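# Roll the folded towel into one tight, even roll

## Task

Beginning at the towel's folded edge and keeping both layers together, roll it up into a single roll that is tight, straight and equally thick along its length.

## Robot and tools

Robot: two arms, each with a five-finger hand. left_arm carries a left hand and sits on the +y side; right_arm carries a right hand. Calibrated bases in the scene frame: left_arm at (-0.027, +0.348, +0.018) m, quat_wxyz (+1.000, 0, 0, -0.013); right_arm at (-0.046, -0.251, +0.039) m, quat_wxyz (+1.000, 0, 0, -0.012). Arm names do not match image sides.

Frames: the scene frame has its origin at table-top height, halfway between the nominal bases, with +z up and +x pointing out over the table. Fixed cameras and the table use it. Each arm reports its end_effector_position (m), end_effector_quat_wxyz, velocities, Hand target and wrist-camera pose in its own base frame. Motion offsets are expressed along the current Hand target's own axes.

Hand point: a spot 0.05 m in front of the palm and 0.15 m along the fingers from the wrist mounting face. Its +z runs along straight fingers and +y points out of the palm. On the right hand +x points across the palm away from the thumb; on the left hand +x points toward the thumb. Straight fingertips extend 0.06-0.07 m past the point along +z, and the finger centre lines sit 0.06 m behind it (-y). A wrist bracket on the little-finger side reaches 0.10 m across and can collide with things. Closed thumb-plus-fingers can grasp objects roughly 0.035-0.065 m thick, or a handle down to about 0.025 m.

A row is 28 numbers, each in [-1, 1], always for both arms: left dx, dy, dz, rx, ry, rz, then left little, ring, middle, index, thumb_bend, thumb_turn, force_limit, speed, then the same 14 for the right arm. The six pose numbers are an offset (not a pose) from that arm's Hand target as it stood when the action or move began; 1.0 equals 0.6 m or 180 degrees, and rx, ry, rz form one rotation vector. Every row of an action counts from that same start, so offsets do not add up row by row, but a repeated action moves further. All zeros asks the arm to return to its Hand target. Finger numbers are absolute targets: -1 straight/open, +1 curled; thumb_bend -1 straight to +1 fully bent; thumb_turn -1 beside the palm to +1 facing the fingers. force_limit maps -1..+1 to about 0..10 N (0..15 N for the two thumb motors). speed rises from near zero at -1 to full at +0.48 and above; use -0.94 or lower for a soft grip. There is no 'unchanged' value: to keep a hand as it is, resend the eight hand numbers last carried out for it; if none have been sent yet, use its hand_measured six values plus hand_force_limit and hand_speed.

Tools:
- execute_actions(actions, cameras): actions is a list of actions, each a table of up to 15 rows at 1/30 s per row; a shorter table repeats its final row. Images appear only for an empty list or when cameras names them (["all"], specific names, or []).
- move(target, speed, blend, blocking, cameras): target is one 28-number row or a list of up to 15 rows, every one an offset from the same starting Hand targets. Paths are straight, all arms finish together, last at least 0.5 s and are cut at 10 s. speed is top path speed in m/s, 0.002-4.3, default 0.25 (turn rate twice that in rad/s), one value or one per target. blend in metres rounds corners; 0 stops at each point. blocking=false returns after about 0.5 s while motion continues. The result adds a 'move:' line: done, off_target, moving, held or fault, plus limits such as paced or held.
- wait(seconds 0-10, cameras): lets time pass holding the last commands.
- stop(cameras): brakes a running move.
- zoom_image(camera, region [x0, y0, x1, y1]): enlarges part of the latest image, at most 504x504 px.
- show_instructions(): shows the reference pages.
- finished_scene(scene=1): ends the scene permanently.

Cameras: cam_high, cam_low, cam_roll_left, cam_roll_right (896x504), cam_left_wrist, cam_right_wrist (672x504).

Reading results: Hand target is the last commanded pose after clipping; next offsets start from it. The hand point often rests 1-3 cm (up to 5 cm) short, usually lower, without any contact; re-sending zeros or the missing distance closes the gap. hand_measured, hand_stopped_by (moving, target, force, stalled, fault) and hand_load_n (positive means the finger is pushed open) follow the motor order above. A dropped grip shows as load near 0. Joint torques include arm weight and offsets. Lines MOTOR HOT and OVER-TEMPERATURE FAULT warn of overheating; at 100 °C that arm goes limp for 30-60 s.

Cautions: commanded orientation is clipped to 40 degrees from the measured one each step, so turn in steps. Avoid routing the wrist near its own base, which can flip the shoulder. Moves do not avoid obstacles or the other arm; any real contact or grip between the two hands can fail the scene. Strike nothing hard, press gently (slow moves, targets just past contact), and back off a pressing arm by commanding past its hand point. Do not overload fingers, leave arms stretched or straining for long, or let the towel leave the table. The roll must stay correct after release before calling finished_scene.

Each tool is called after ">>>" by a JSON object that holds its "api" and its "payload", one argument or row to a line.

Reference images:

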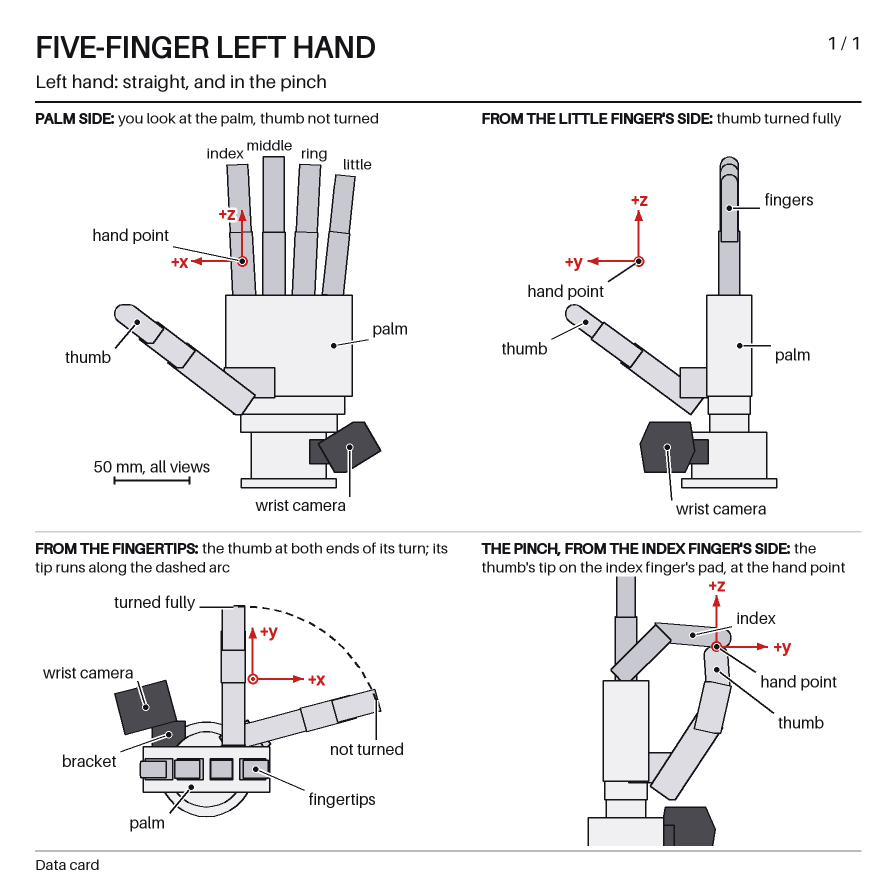

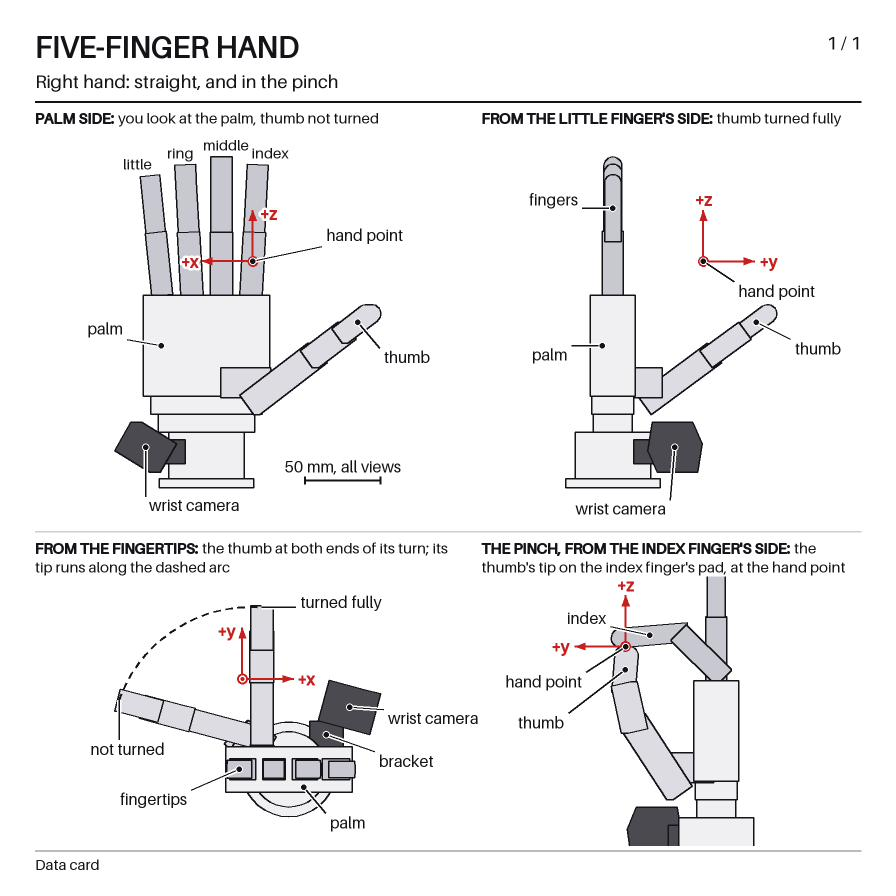

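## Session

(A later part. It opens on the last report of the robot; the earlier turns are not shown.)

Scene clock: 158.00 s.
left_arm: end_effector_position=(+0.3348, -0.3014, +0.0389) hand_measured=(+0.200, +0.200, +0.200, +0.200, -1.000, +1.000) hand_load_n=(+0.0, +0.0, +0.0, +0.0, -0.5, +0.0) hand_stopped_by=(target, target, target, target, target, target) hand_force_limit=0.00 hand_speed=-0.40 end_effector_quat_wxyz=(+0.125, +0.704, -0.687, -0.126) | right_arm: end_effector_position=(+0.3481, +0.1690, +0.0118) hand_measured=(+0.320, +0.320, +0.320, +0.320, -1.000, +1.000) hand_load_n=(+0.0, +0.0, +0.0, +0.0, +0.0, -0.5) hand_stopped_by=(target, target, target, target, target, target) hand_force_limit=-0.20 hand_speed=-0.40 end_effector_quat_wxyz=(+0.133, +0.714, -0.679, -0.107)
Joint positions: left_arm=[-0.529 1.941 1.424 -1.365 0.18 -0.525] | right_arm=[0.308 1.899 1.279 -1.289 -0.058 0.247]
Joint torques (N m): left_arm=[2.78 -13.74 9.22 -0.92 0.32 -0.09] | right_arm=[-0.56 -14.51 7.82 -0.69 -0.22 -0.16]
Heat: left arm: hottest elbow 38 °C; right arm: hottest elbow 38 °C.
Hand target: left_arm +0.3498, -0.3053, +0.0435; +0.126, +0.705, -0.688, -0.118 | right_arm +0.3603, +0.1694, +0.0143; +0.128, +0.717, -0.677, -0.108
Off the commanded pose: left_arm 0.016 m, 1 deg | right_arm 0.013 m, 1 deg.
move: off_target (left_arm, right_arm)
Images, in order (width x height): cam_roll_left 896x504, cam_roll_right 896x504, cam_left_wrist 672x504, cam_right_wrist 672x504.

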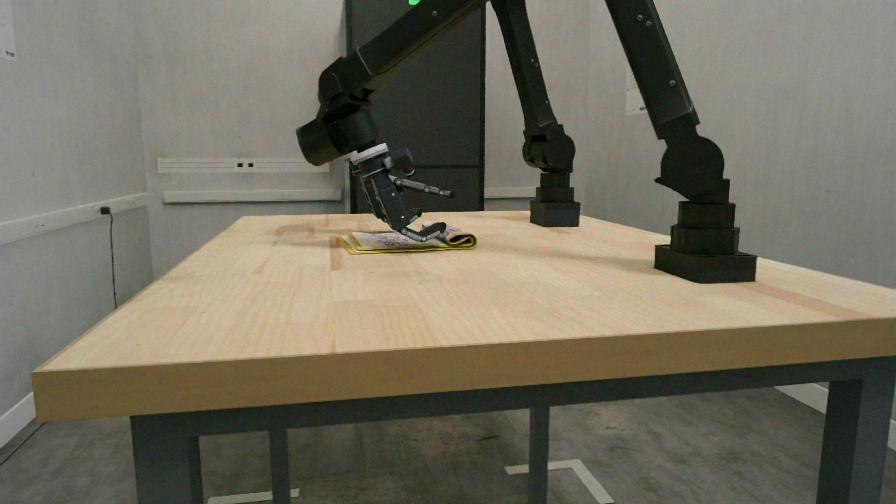

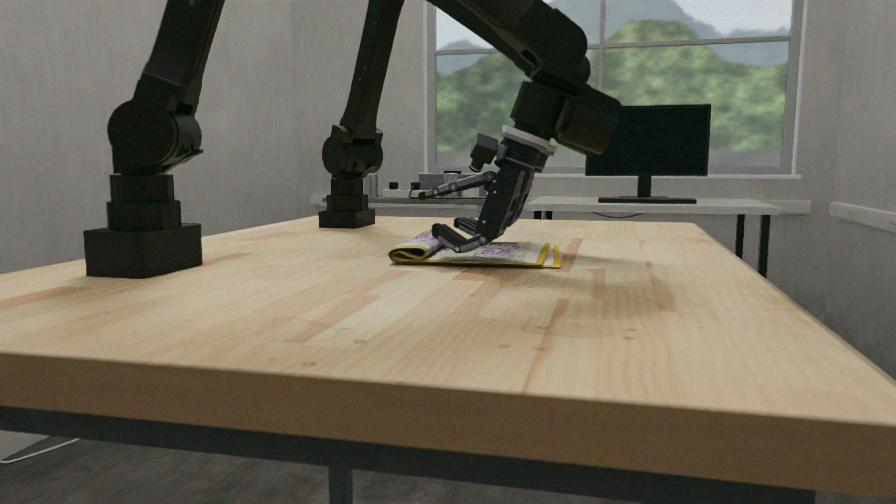

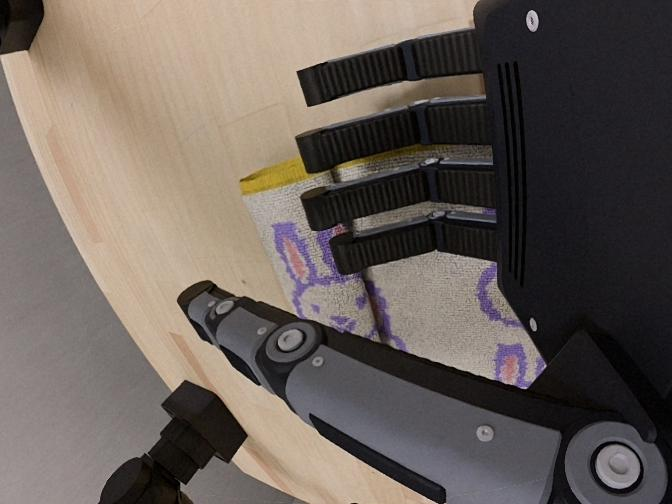

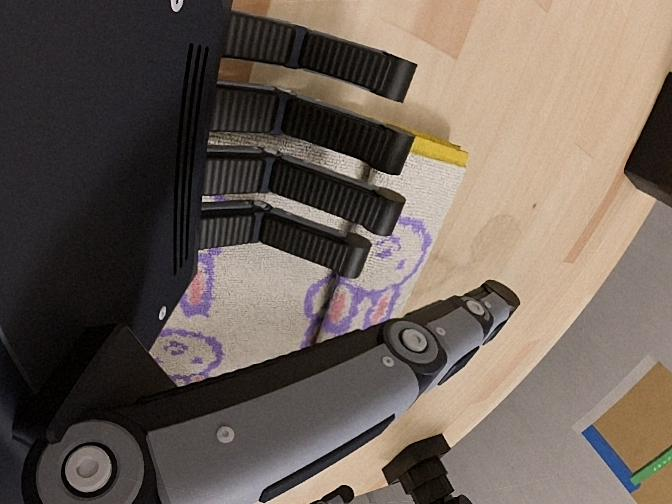

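>>> {"api": "move", "payload": {
  "target": [
    [0,0.02,-0.1523,0,0,0, 0.2, 0.2, 0.2, 0.2, -1, 1, 0, -0.4, 0,0.02,-0.1523,0,0,0, 0.32, 0.32, 0.32, 0.32, -1, 1, -0.2, -0.4],
    [0,0.0712,-0.0983,0.22,0,0, 0.2, 0.2, 0.2, 0.2, -1, 1, 0, -0.4, 0,0.0712,-0.0983,0.22,0,0, 0.32, 0.32, 0.32, 0.32, -1, 1, -0.2, -0.4],
    [-0.004,0.0945,-0.0162,0.472,0,0, -0.2, -0.2, -0.2, -0.2, -0.8, 1, 0, -0.4, 0.0033,0.1018,-0.0197,0.472,0,0, -0.2, -0.2, -0.2, -0.2, -0.8, 1, 0, -0.4]
  ],
  "speed": 0.25,
  "blend": [0.02,0.03,0],
  "cameras": ["all"]
}}

>>> {"api": "zoom_image", "payload": {
  "camera": "cam_roll_right",
  "region": [300, 150, 440, 280]
}}

>>> {"api": "zoom_image", "payload": {
  "camera": "cam_roll_left",
  "region": [420, 150, 560, 270]
}}

Scene clock: 177.60 s.
left_arm: end_effector_position=(+0.3024, -0.3015, +0.0749) hand_measured=(-0.200, -0.200, -0.200, -0.200, -0.800, +1.000) hand_load_n=(+0.0, +0.0, +0.0, +0.0, +0.0, +0.0) hand_stopped_by=(target, target, target, target, target, target) hand_force_limit=0.00 hand_speed=-0.40 end_effector_quat_wxyz=(-0.383, +0.610, -0.583, +0.376) | right_arm: end_effector_position=(+0.3102, +0.1648, +0.0507) hand_measured=(-0.200, -0.200, -0.200, -0.200, -0.800, +1.000) hand_load_n=(+0.0, +0.0, +0.0, +0.0, +0.0, +0.0) hand_stopped_by=(target, target, target, target, target, target) hand_force_limit=0.00 hand_speed=-0.40 end_effector_quat_wxyz=(-0.392, +0.608, -0.579, +0.376)
Joint positions: left_arm=[-1.067 1.26 0.556 -0.096 -0.938 -0.707] | right_arm=[0.677 0.948 0.212 0.229 0.569 0.287]
Joint torques (N m): left_arm=[1.32 -5.95 6.3 1.91 -0.76 -0.07] | right_arm=[0.97 -1.55 5.74 2.55 0.28 -0.14]
Heat: left arm: hottest elbow 38 °C; right arm: hottest elbow 39 °C.
Hand target: left_arm +0.2997, -0.3040, +0.0719; -0.383, +0.605, -0.587, +0.378 | right_arm +0.3068, +0.1648, +0.0456; -0.390, +0.615, -0.572, +0.378
Off the commanded pose: left_arm 0.005 m, 1 deg | right_arm 0.006 m, 1 deg.
move: done

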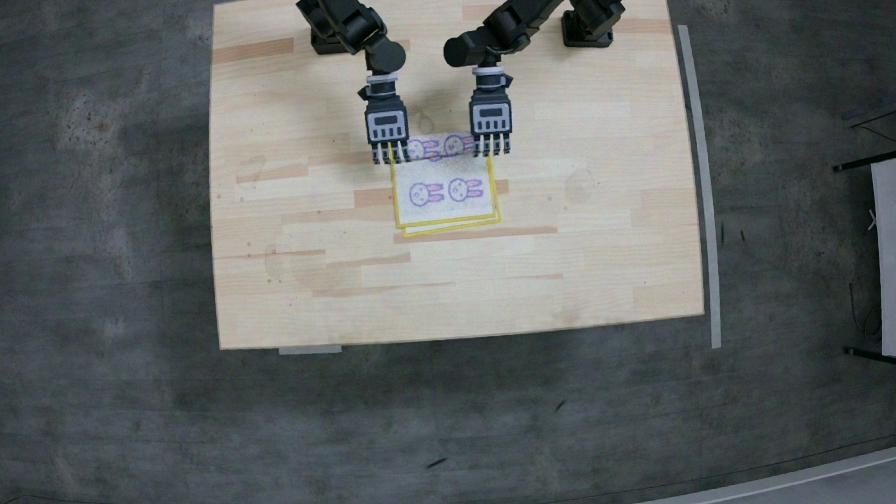

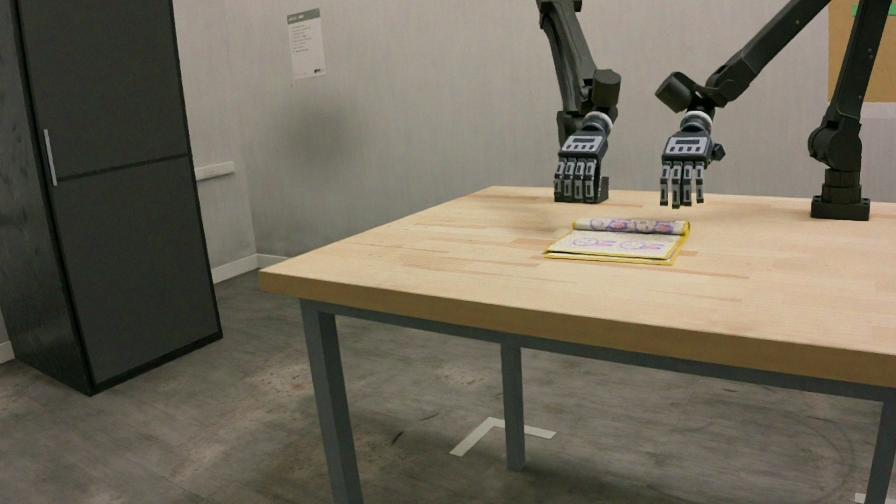

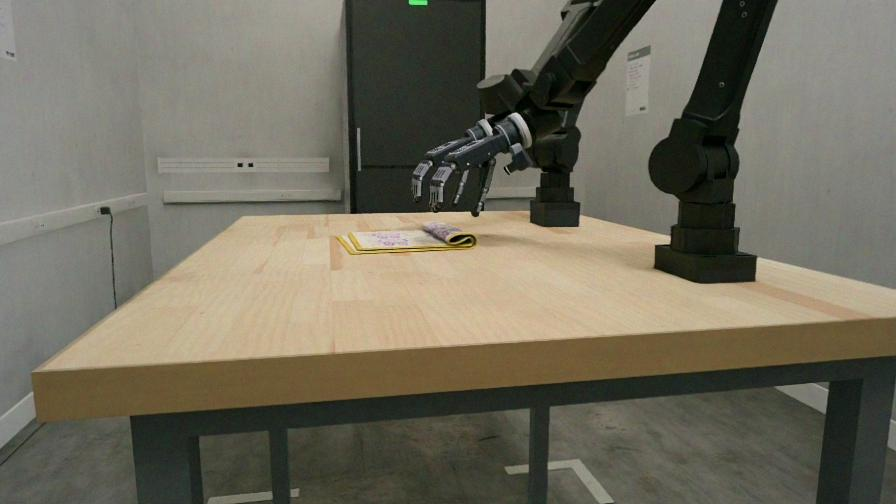

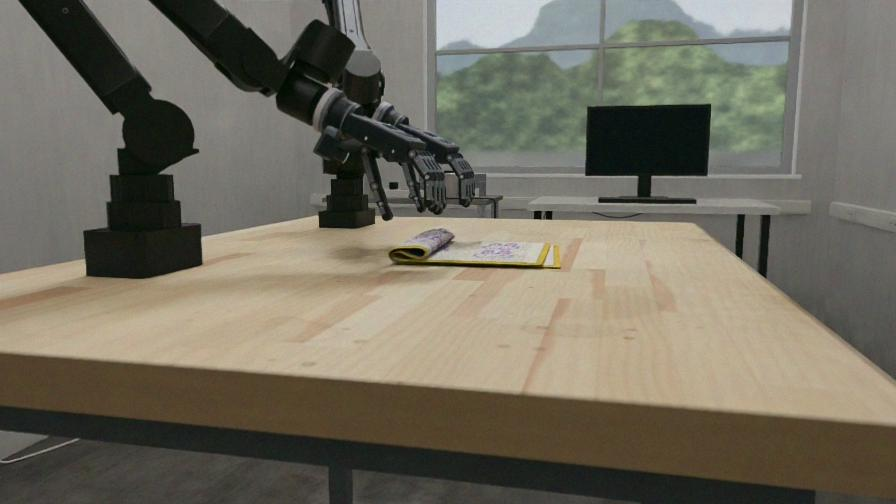

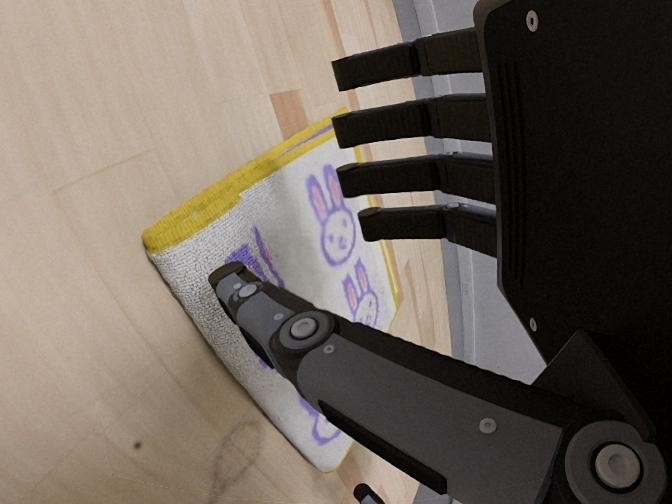

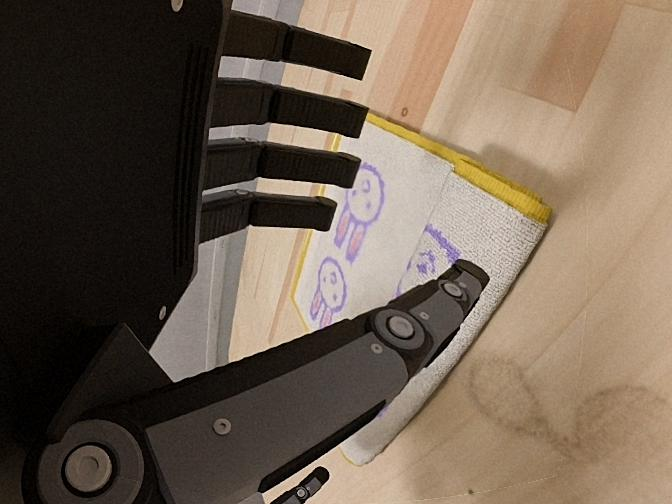

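Scaled by 3.600 from the camera's 896x504 image, which has a finer 1280x720 frame.

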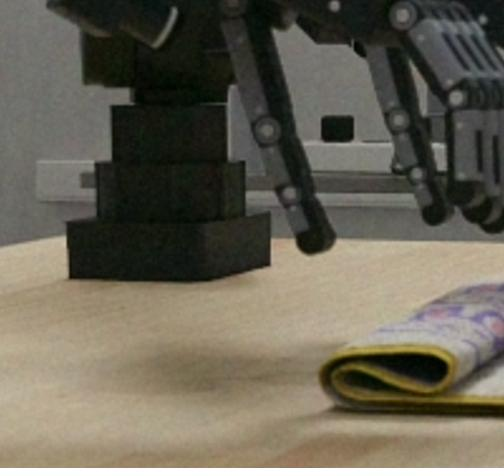

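Scaled by 3.600 from the camera's 896x504 image, which has a finer 1280x720 frame.

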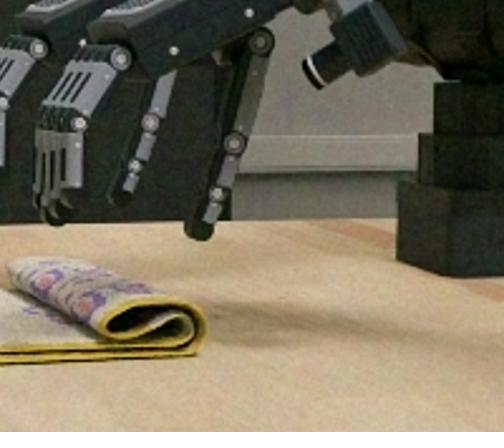

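>>> {"api": "zoom_image", "payload": {
  "camera": "cam_high",
  "region": [360, 100, 530, 260]
}}

Scaled by 2.965 from the camera's 896x504 image, which has a finer 1280x720 frame.

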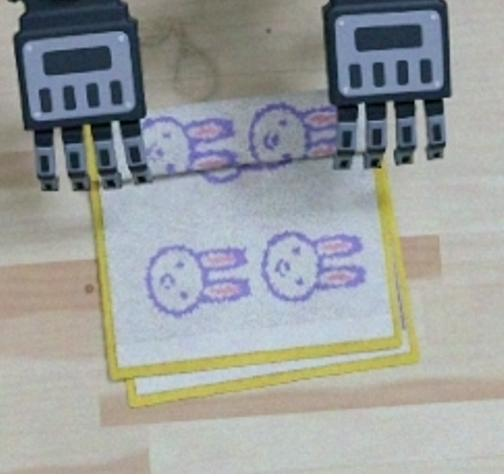

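>>> {"api": "move", "payload": {
  "target": [0,0.0762,0.0339,0,0,0, -0.2, -0.2, -0.2, -0.2, -0.8, 1, 0, -0.4, 0,0.0762,0.0339,0,0,0, -0.2, -0.2, -0.2, -0.2, -0.8, 1, 0, -0.4],
  "speed": 0.1,
  "cameras": ["cam_roll_left","cam_roll_right","cam_left_wrist","cam_right_wrist"]
}}

>>> {"api": "zoom_image", "payload": {
  "camera": "cam_roll_right",
  "region": [340, 190, 460, 280]
}}

>>> {"api": "zoom_image", "payload": {
  "camera": "cam_roll_left",
  "region": [400, 180, 520, 270]
}}

Scene clock: 182.50 s.
left_arm: end_effector_position=(+0.3026, -0.3026, +0.0278) hand_measured=(-0.200, -0.200, -0.200, -0.200, -0.800, +1.000) hand_load_n=(+0.0, +0.0, +0.0, +0.0, +0.0, +0.0) hand_stopped_by=(target, target, target, target, target, target) hand_force_limit=0.00 hand_speed=-0.40 end_effector_quat_wxyz=(-0.383, +0.610, -0.581, +0.378) | right_arm: end_effector_position=(+0.3102, +0.1648, -0.0007) hand_measured=(-0.200, -0.200, -0.200, -0.200, -0.800, +1.000) hand_load_n=(+0.0, +0.0, +0.0, +0.0, +0.0, +0.0) hand_stopped_by=(target, target, target, target, target, target) hand_force_limit=0.00 hand_speed=-0.40 end_effector_quat_wxyz=(-0.392, +0.608, -0.578, +0.376)
Joint positions: left_arm=[-1.069 1.399 0.5 0.104 -0.942 -0.707] | right_arm=[0.677 1.253 0.147 0.599 0.569 0.286]
Joint torques (N m): left_arm=[1.38 -6.01 5.2 1.94 -0.71 -0.11] | right_arm=[1.14 -3.14 3.71 2.54 0.19 -0.15]
Heat: left arm: hottest elbow 38 °C; right arm: hottest elbow 38 °C.
Hand target: left_arm +0.2989, -0.3044, +0.0219; -0.383, +0.605, -0.587, +0.378 | right_arm +0.3066, +0.1638, -0.0045; -0.390, +0.615, -0.572, +0.378
Off the commanded pose: left_arm 0.007 m, 1 deg | right_arm 0.005 m, 1 deg.
move: done
Images, in order (width x height): cam_roll_left 896x504, cam_roll_right 896x504, cam_left_wrist 672x504, cam_right_wrist 672x504.

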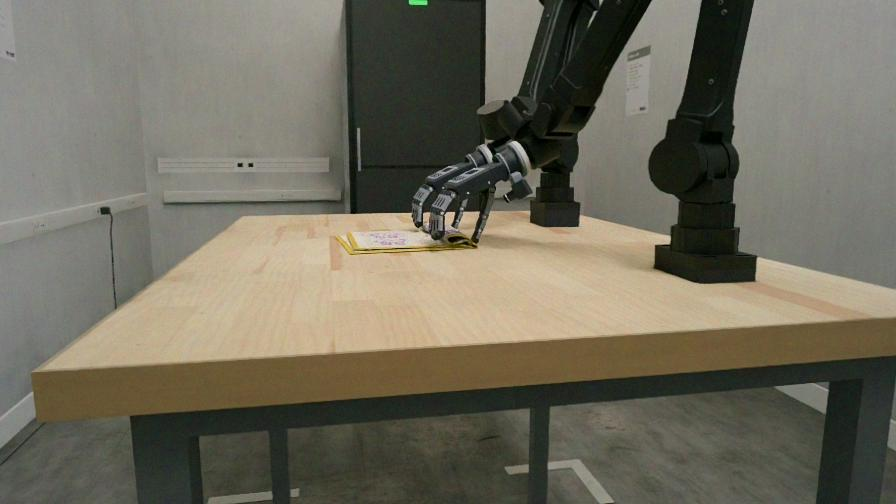

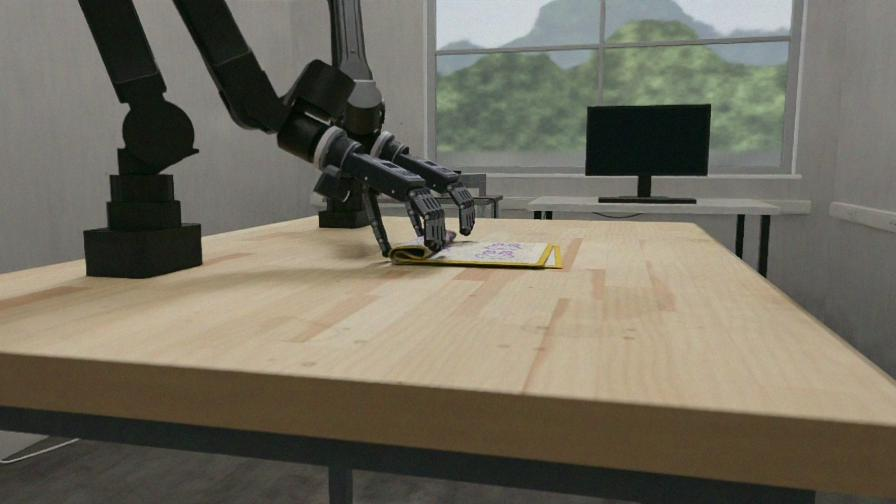

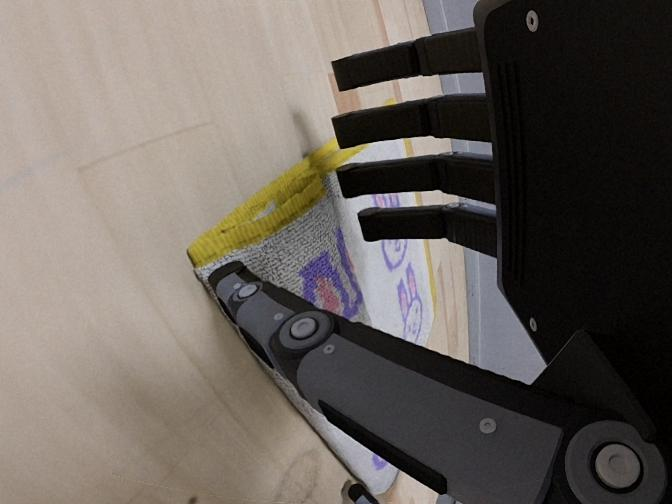

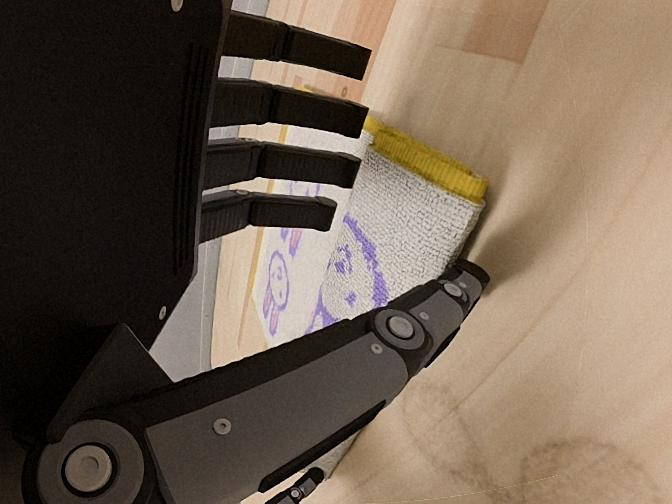

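Scaled by 4.200 from the camera's 896x504 image, which has a finer 1280x720 frame.

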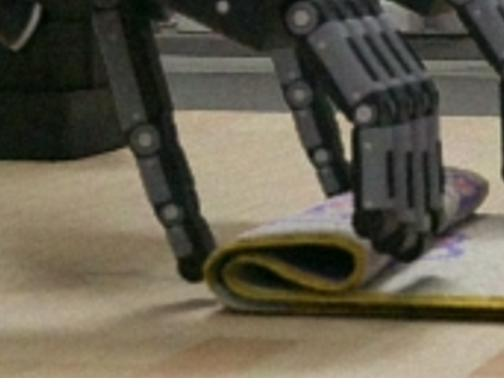

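Scaled by 4.200 from the camera's 896x504 image, which has a finer 1280x720 frame.

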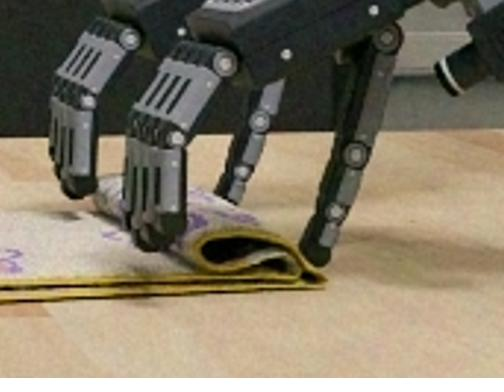

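>>> {"api": "move", "payload": {
  "target": [
    [0,-0.0183,-0.0081,0,0,0, -0.2, -0.2, -0.2, -0.2, -0.8, 1, 0, -0.4, 0,0,0,0,0,0, -0.2, -0.2, -0.2, -0.2, -0.8, 1, 0, -0.4],
    [0,-0.0102,-0.0264,0,0,0, -0.2, -0.2, -0.2, -0.2, -0.8, 1, 0, -0.4, 0,0,0,0,0,0, -0.2, -0.2, -0.2, -0.2, -0.8, 1, 0, -0.4],
    [0,0.0127,-0.0163,0,0,0, -0.2, -0.2, -0.2, -0.2, -0.8, 1, 0, -0.4, 0,0,0,0,0,0, -0.2, -0.2, -0.2, -0.2, -0.8, 1, 0, -0.4]
  ],
  "speed": 0.1,
  "cameras": ["cam_roll_left","cam_left_wrist"]
}}

>>> {"api": "zoom_image", "payload": {
  "camera": "cam_roll_left",
  "region": [400, 180, 520, 270]
}}

Scene clock: 186.77 s.
left_arm: end_effector_position=(+0.2903, -0.3021, +0.0240) hand_measured=(-0.200, -0.200, -0.200, -0.200, -0.800, +1.000) hand_load_n=(+0.0, +0.0, +0.5, +0.0, +0.0, +0.0) hand_stopped_by=(target, target, target, target, target, target) hand_force_limit=0.00 hand_speed=-0.40 end_effector_quat_wxyz=(-0.385, +0.606, -0.586, +0.375) | right_arm: end_effector_position=(+0.3103, +0.1648, -0.0006) hand_measured=(-0.200, -0.200, -0.200, -0.200, -0.800, +1.000) hand_load_n=(+0.0, +0.0, +0.0, +0.0, +0.0, +0.0) hand_stopped_by=(target, target, target, target, target, target) hand_force_limit=0.00 hand_speed=-0.40 end_effector_quat_wxyz=(-0.392, +0.608, -0.578, +0.377)
Joint positions: left_arm=[-1.103 1.395 0.491 0.073 -0.964 -0.738] | right_arm=[0.677 1.253 0.147 0.6 0.569 0.285]
Joint torques (N m): left_arm=[1.38 -5.89 5.12 1.89 -0.8 -0.22] | right_arm=[0.73 -3.02 3.74 2.66 0.18 -0.18]
Heat: left arm: hottest elbow 38 °C; right arm: hottest elbow 38 °C.
Hand target: left_arm +0.2869, -0.3046, +0.0191; -0.383, +0.605, -0.587, +0.378 | right_arm +0.3066, +0.1638, -0.0045; -0.390, +0.615, -0.572, +0.378
Off the commanded pose: left_arm 0.007 m, 0 deg | right_arm 0.006 m, 1 deg.
move: done
Images, in order (width x height): cam_roll_left 896x504, cam_left_wrist 672x504.

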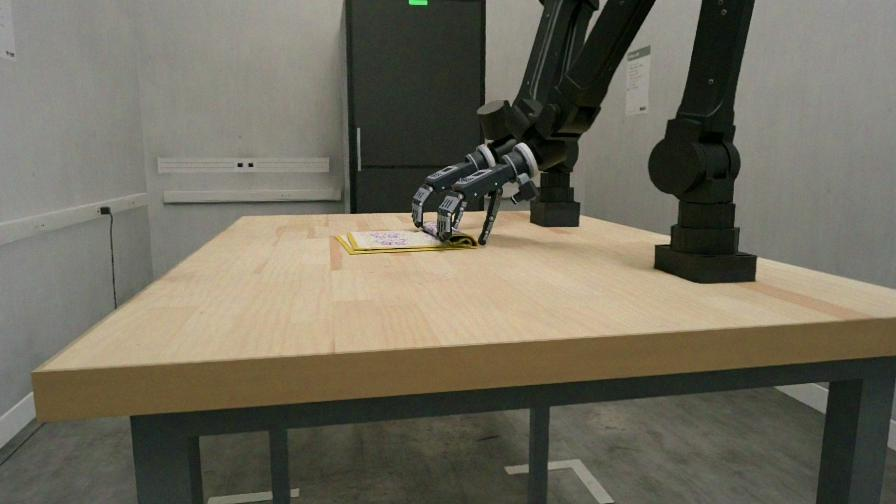

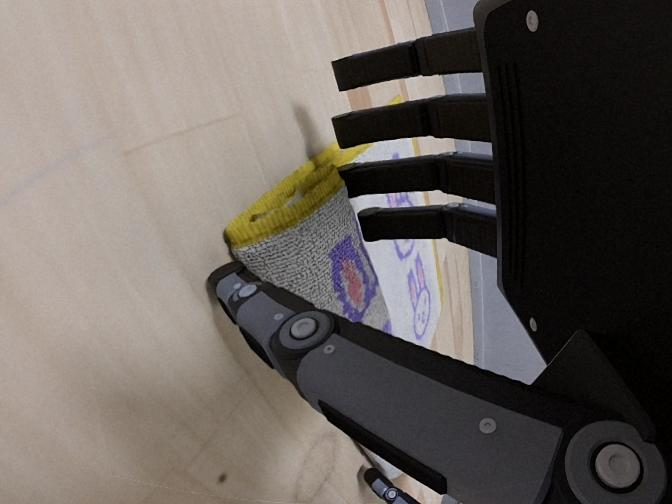

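Scaled by 4.200 from the camera's 896x504 image, which has a finer 1280x720 frame.

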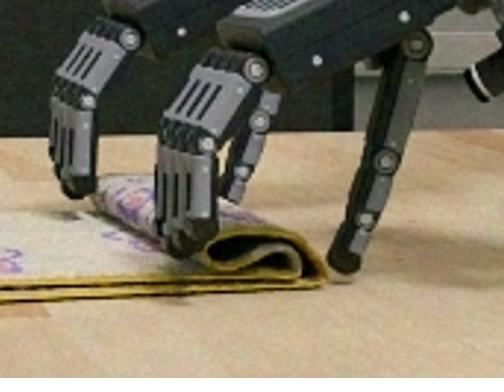

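>>> {"api": "move", "payload": {
  "target": [0,0,0,0,0,0, 0.2, 0.2, 0.2, 0.2, -0.45, 1, -0.2, -0.7, 0,0,0,0,0,0, 0.2, 0.2, 0.2, 0.2, -0.45, 1, -0.2, -0.7],
  "speed": 0.1,
  "cameras": ["cam_roll_left","cam_roll_right","cam_left_wrist","cam_right_wrist"]
}}

>>> {"api": "zoom_image", "payload": {
  "camera": "cam_roll_right",
  "region": [340, 190, 460, 280]
}}

>>> {"api": "zoom_image", "payload": {
  "camera": "cam_roll_left",
  "region": [400, 180, 520, 270]
}}

Scene clock: 189.37 s.
left_arm: end_effector_position=(+0.2904, -0.3020, +0.0241) hand_measured=(+0.200, +0.200, +0.200, +0.200, -0.454, +1.000) hand_load_n=(+0.0, +0.0, +3.5, +0.5, +6.0, +0.5) hand_stopped_by=(target, target, target, target, force, target) hand_force_limit=-0.20 hand_speed=-0.70 end_effector_quat_wxyz=(-0.385, +0.606, -0.586, +0.375) | right_arm: end_effector_position=(+0.3104, +0.1648, -0.0006) hand_measured=(+0.200, +0.200, +0.200, +0.200, -0.520, +1.000) hand_load_n=(+0.5, +0.0, +4.0, +0.0, +6.0, +1.0) hand_stopped_by=(target, target, force, target, force, target) hand_force_limit=-0.20 hand_speed=-0.70 end_effector_quat_wxyz=(-0.392, +0.608, -0.578, +0.377)
Joint positions: left_arm=[-1.103 1.395 0.491 0.073 -0.965 -0.738] | right_arm=[0.677 1.254 0.147 0.6 0.569 0.285]
Joint torques (N m): left_arm=[1.32 -5.89 5.11 1.85 -0.76 -0.21] | right_arm=[0.79 -3.31 3.71 2.67 0.21 -0.15]
Heat: left arm: hottest elbow 37 °C; right arm: hottest elbow 38 °C.
Hand target: left_arm +0.2869, -0.3046, +0.0191; -0.383, +0.605, -0.587, +0.378 | right_arm +0.3066, +0.1638, -0.0045; -0.390, +0.615, -0.572, +0.378
Off the commanded pose: left_arm 0.007 m, 0 deg | right_arm 0.005 m, 1 deg.
move: done
Images, in order (width x height): cam_roll_left 896x504, cam_roll_right 896x504, cam_left_wrist 672x504, cam_right_wrist 672x504.

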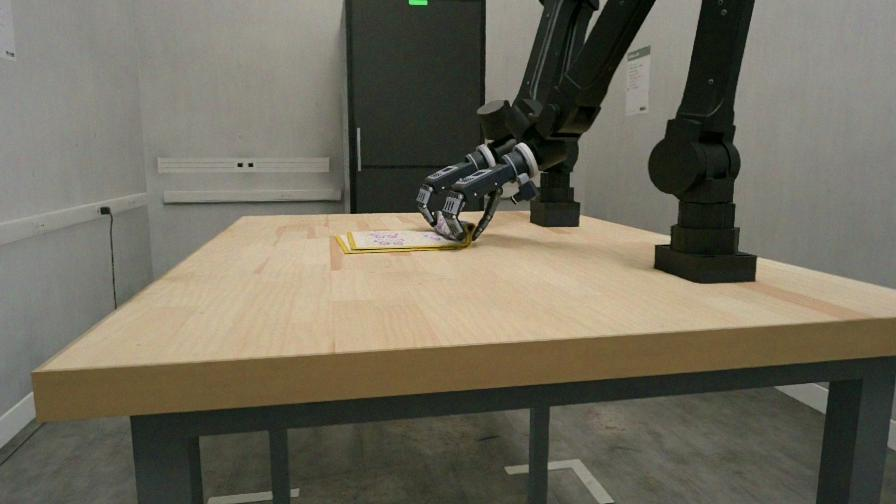

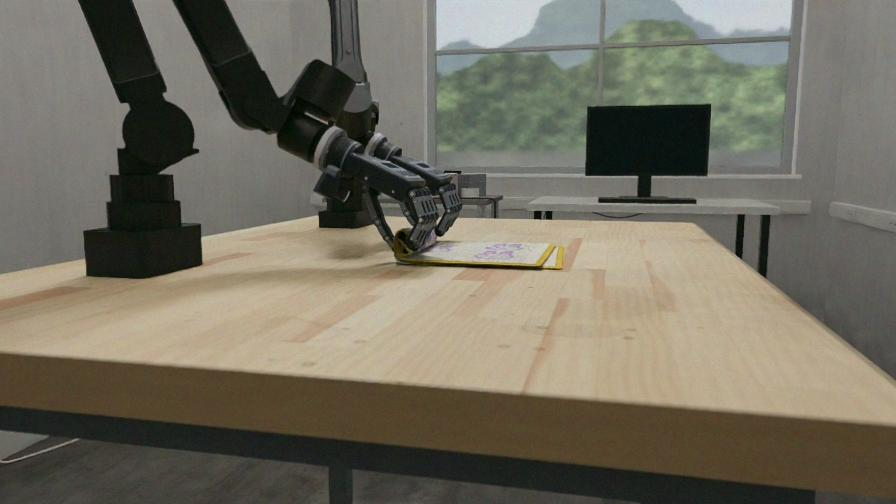

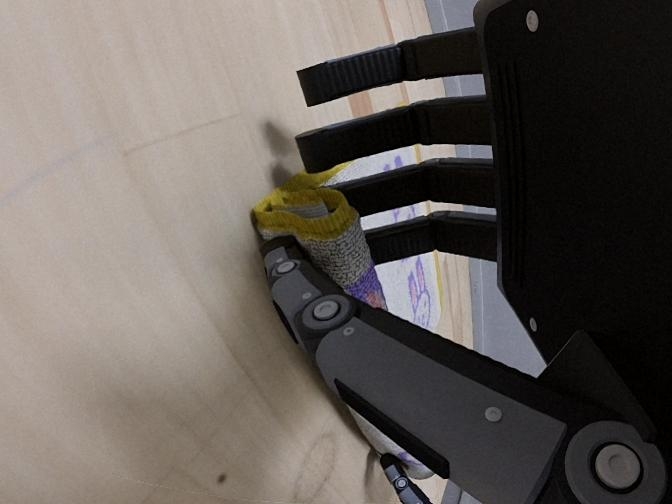

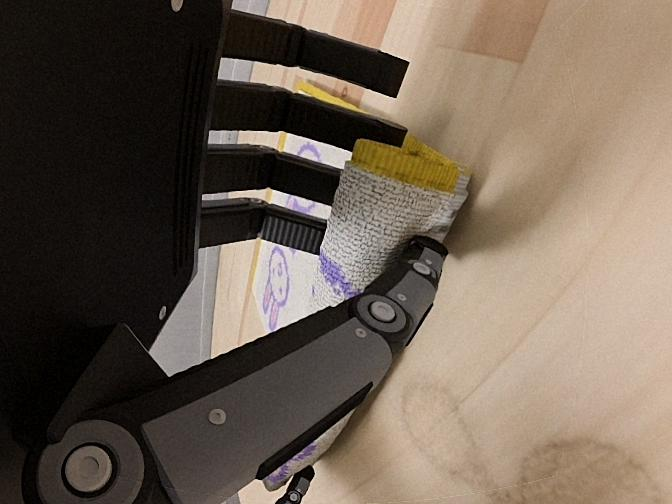

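Scaled by 4.200 from the camera's 896x504 image, which has a finer 1280x720 frame.

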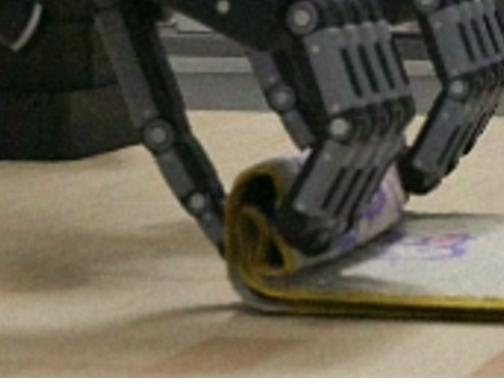

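Scaled by 4.200 from the camera's 896x504 image, which has a finer 1280x720 frame.

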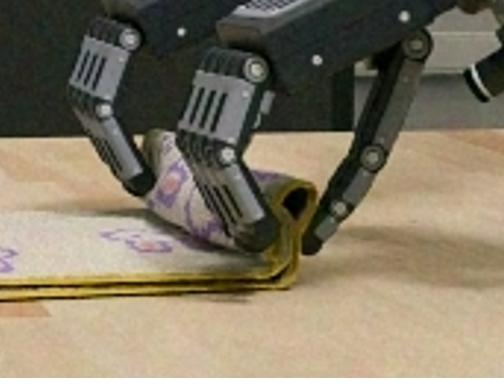

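>>> {"api": "move", "payload": {
  "target": [
    [0,-0.0457,-0.0203,0,0,0, 0.2, 0.2, 0.2, 0.2, -0.45, 1, -0.2, -0.7, 0,-0.0457,-0.0203,0,0,0, 0.2, 0.2, 0.2, 0.2, -0.45, 1, -0.2, -0.7],
    [0,-0.078,0.011,-0.222,0,0, 0.2, 0.2, 0.2, 0.2, -0.45, 1, -0.2, -0.7, 0,-0.078,0.011,-0.222,0,0, 0.2, 0.2, 0.2, 0.2, -0.45, 1, -0.2, -0.7],
    [0,-0.079,0.0707,-0.455,0,0, 0.2, 0.2, 0.2, 0.2, -0.45, 1, -0.2, -0.7, 0,-0.079,0.0707,-0.455,0,0, 0.2, 0.2, 0.2, 0.2, -0.45, 1, -0.2, -0.7]
  ],
  "speed": 0.15,
  "blend": 0.01,
  "cameras": ["all"]
}}

>>> {"api": "zoom_image", "payload": {
  "camera": "cam_roll_right",
  "region": [360, 180, 500, 280]
}}

>>> {"api": "zoom_image", "payload": {
  "camera": "cam_roll_left",
  "region": [370, 170, 510, 270]
}}

Scene clock: 198.37 s.
left_arm: end_effector_position=(+0.3301, -0.2986, +0.0401) hand_measured=(+0.200, +0.200, +0.200, +0.200, -0.454, +1.000) hand_load_n=(+0.0, +0.5, +3.0, +0.0, +4.5, +0.5) hand_stopped_by=(target, target, target, target, force, target) hand_force_limit=-0.20 hand_speed=-0.70 end_effector_quat_wxyz=(+0.106, +0.708, -0.690, -0.107) | right_arm: end_effector_position=(+0.3525, +0.1677, +0.0198) hand_measured=(+0.200, +0.200, +0.200, +0.200, -0.518, +1.000) hand_load_n=(+0.0, +0.0, +0.0, +0.0, +0.0, +0.0) hand_stopped_by=(target, target, force, target, force, target) hand_force_limit=-0.20 hand_speed=-0.70 end_effector_quat_wxyz=(+0.112, +0.718, -0.682, -0.088)
Joint positions: left_arm=[-0.538 1.891 1.372 -1.312 0.155 -0.543] | right_arm=[0.308 1.855 1.26 -1.259 -0.045 0.25]
Joint torques (N m): left_arm=[2.84 -12.92 9.4 -0.85 0.31 -0.06] | right_arm=[0.03 -13.57 7.86 -0.59 -0.21 -0.16]
Heat: left arm: hottest elbow 38 °C; right arm: hottest elbow 38 °C.
Hand target: left_arm +0.3452, -0.3030, +0.0441; +0.107, +0.708, -0.691, -0.099 | right_arm +0.3647, +0.1679, +0.0214; +0.109, +0.720, -0.680, -0.090
Off the commanded pose: left_arm 0.016 m, 1 deg | right_arm 0.012 m, 1 deg.
move: off_target (left_arm, right_arm)

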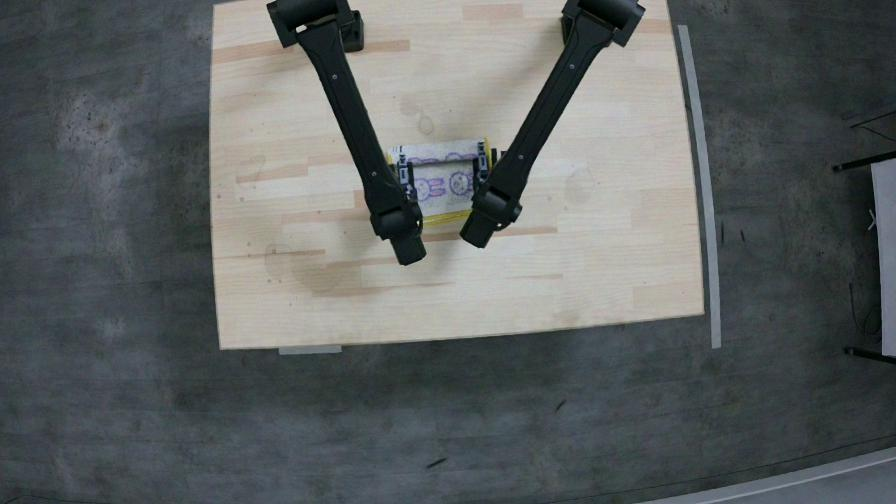

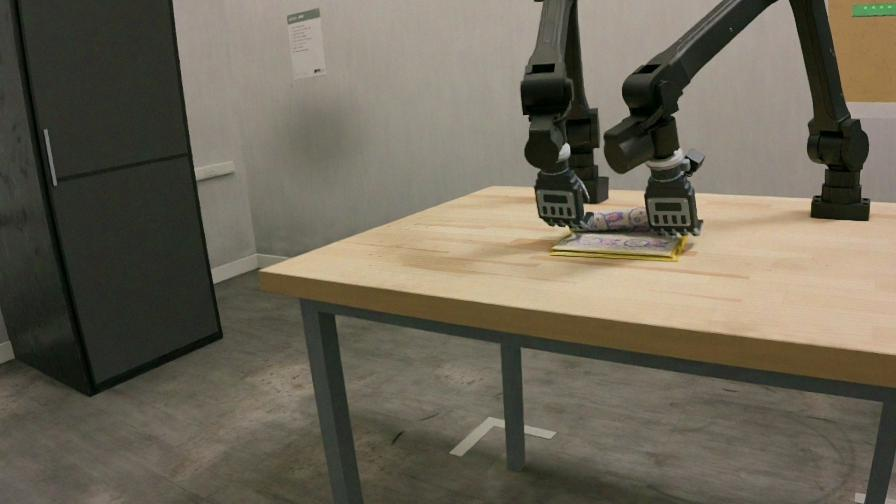

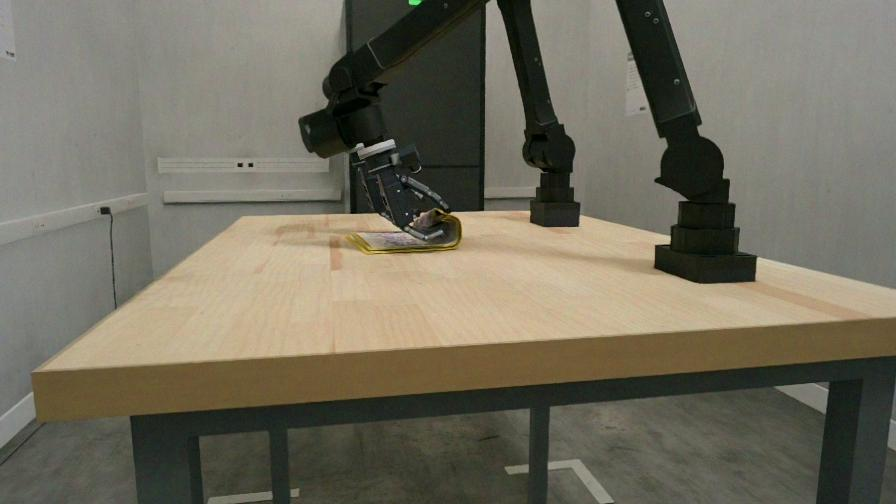

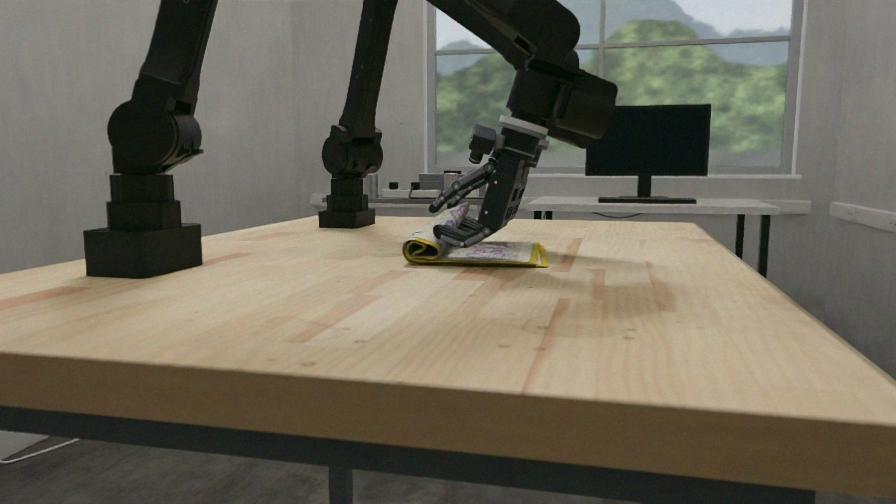

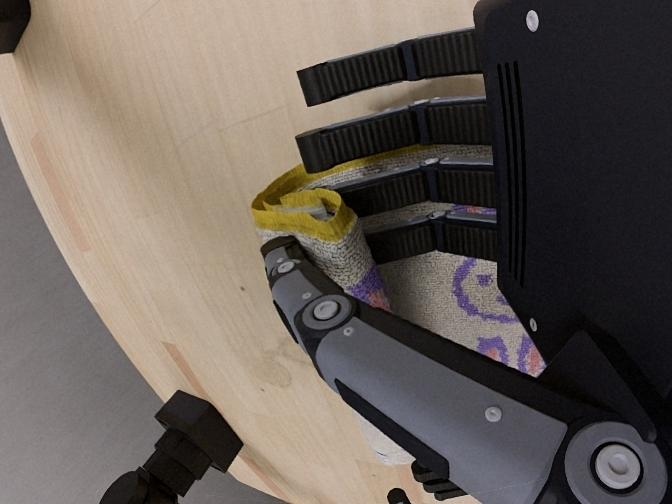

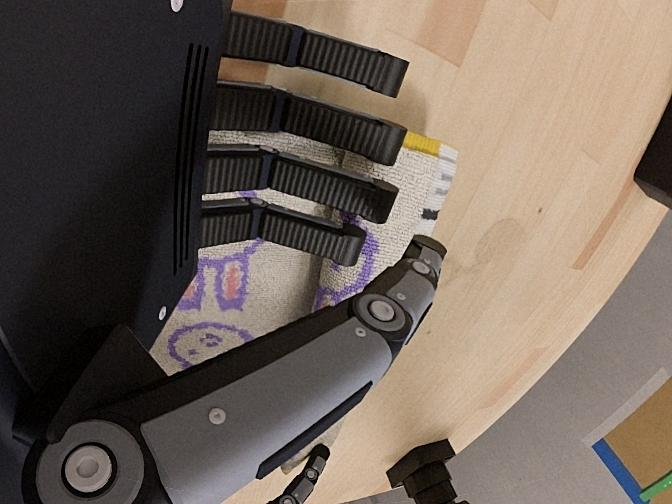

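Scaled by 3.600 from the camera's 896x504 image, which has a finer 1280x720 frame.

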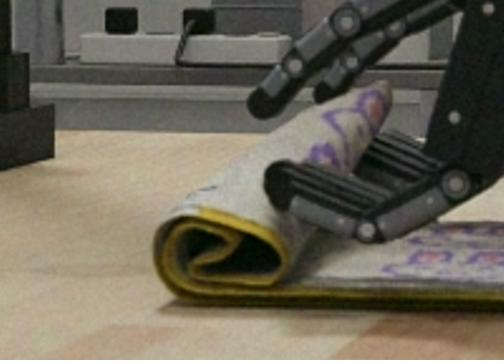

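Scaled by 3.600 from the camera's 896x504 image, which has a finer 1280x720 frame.

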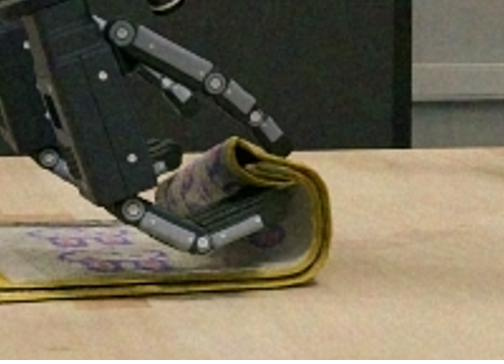

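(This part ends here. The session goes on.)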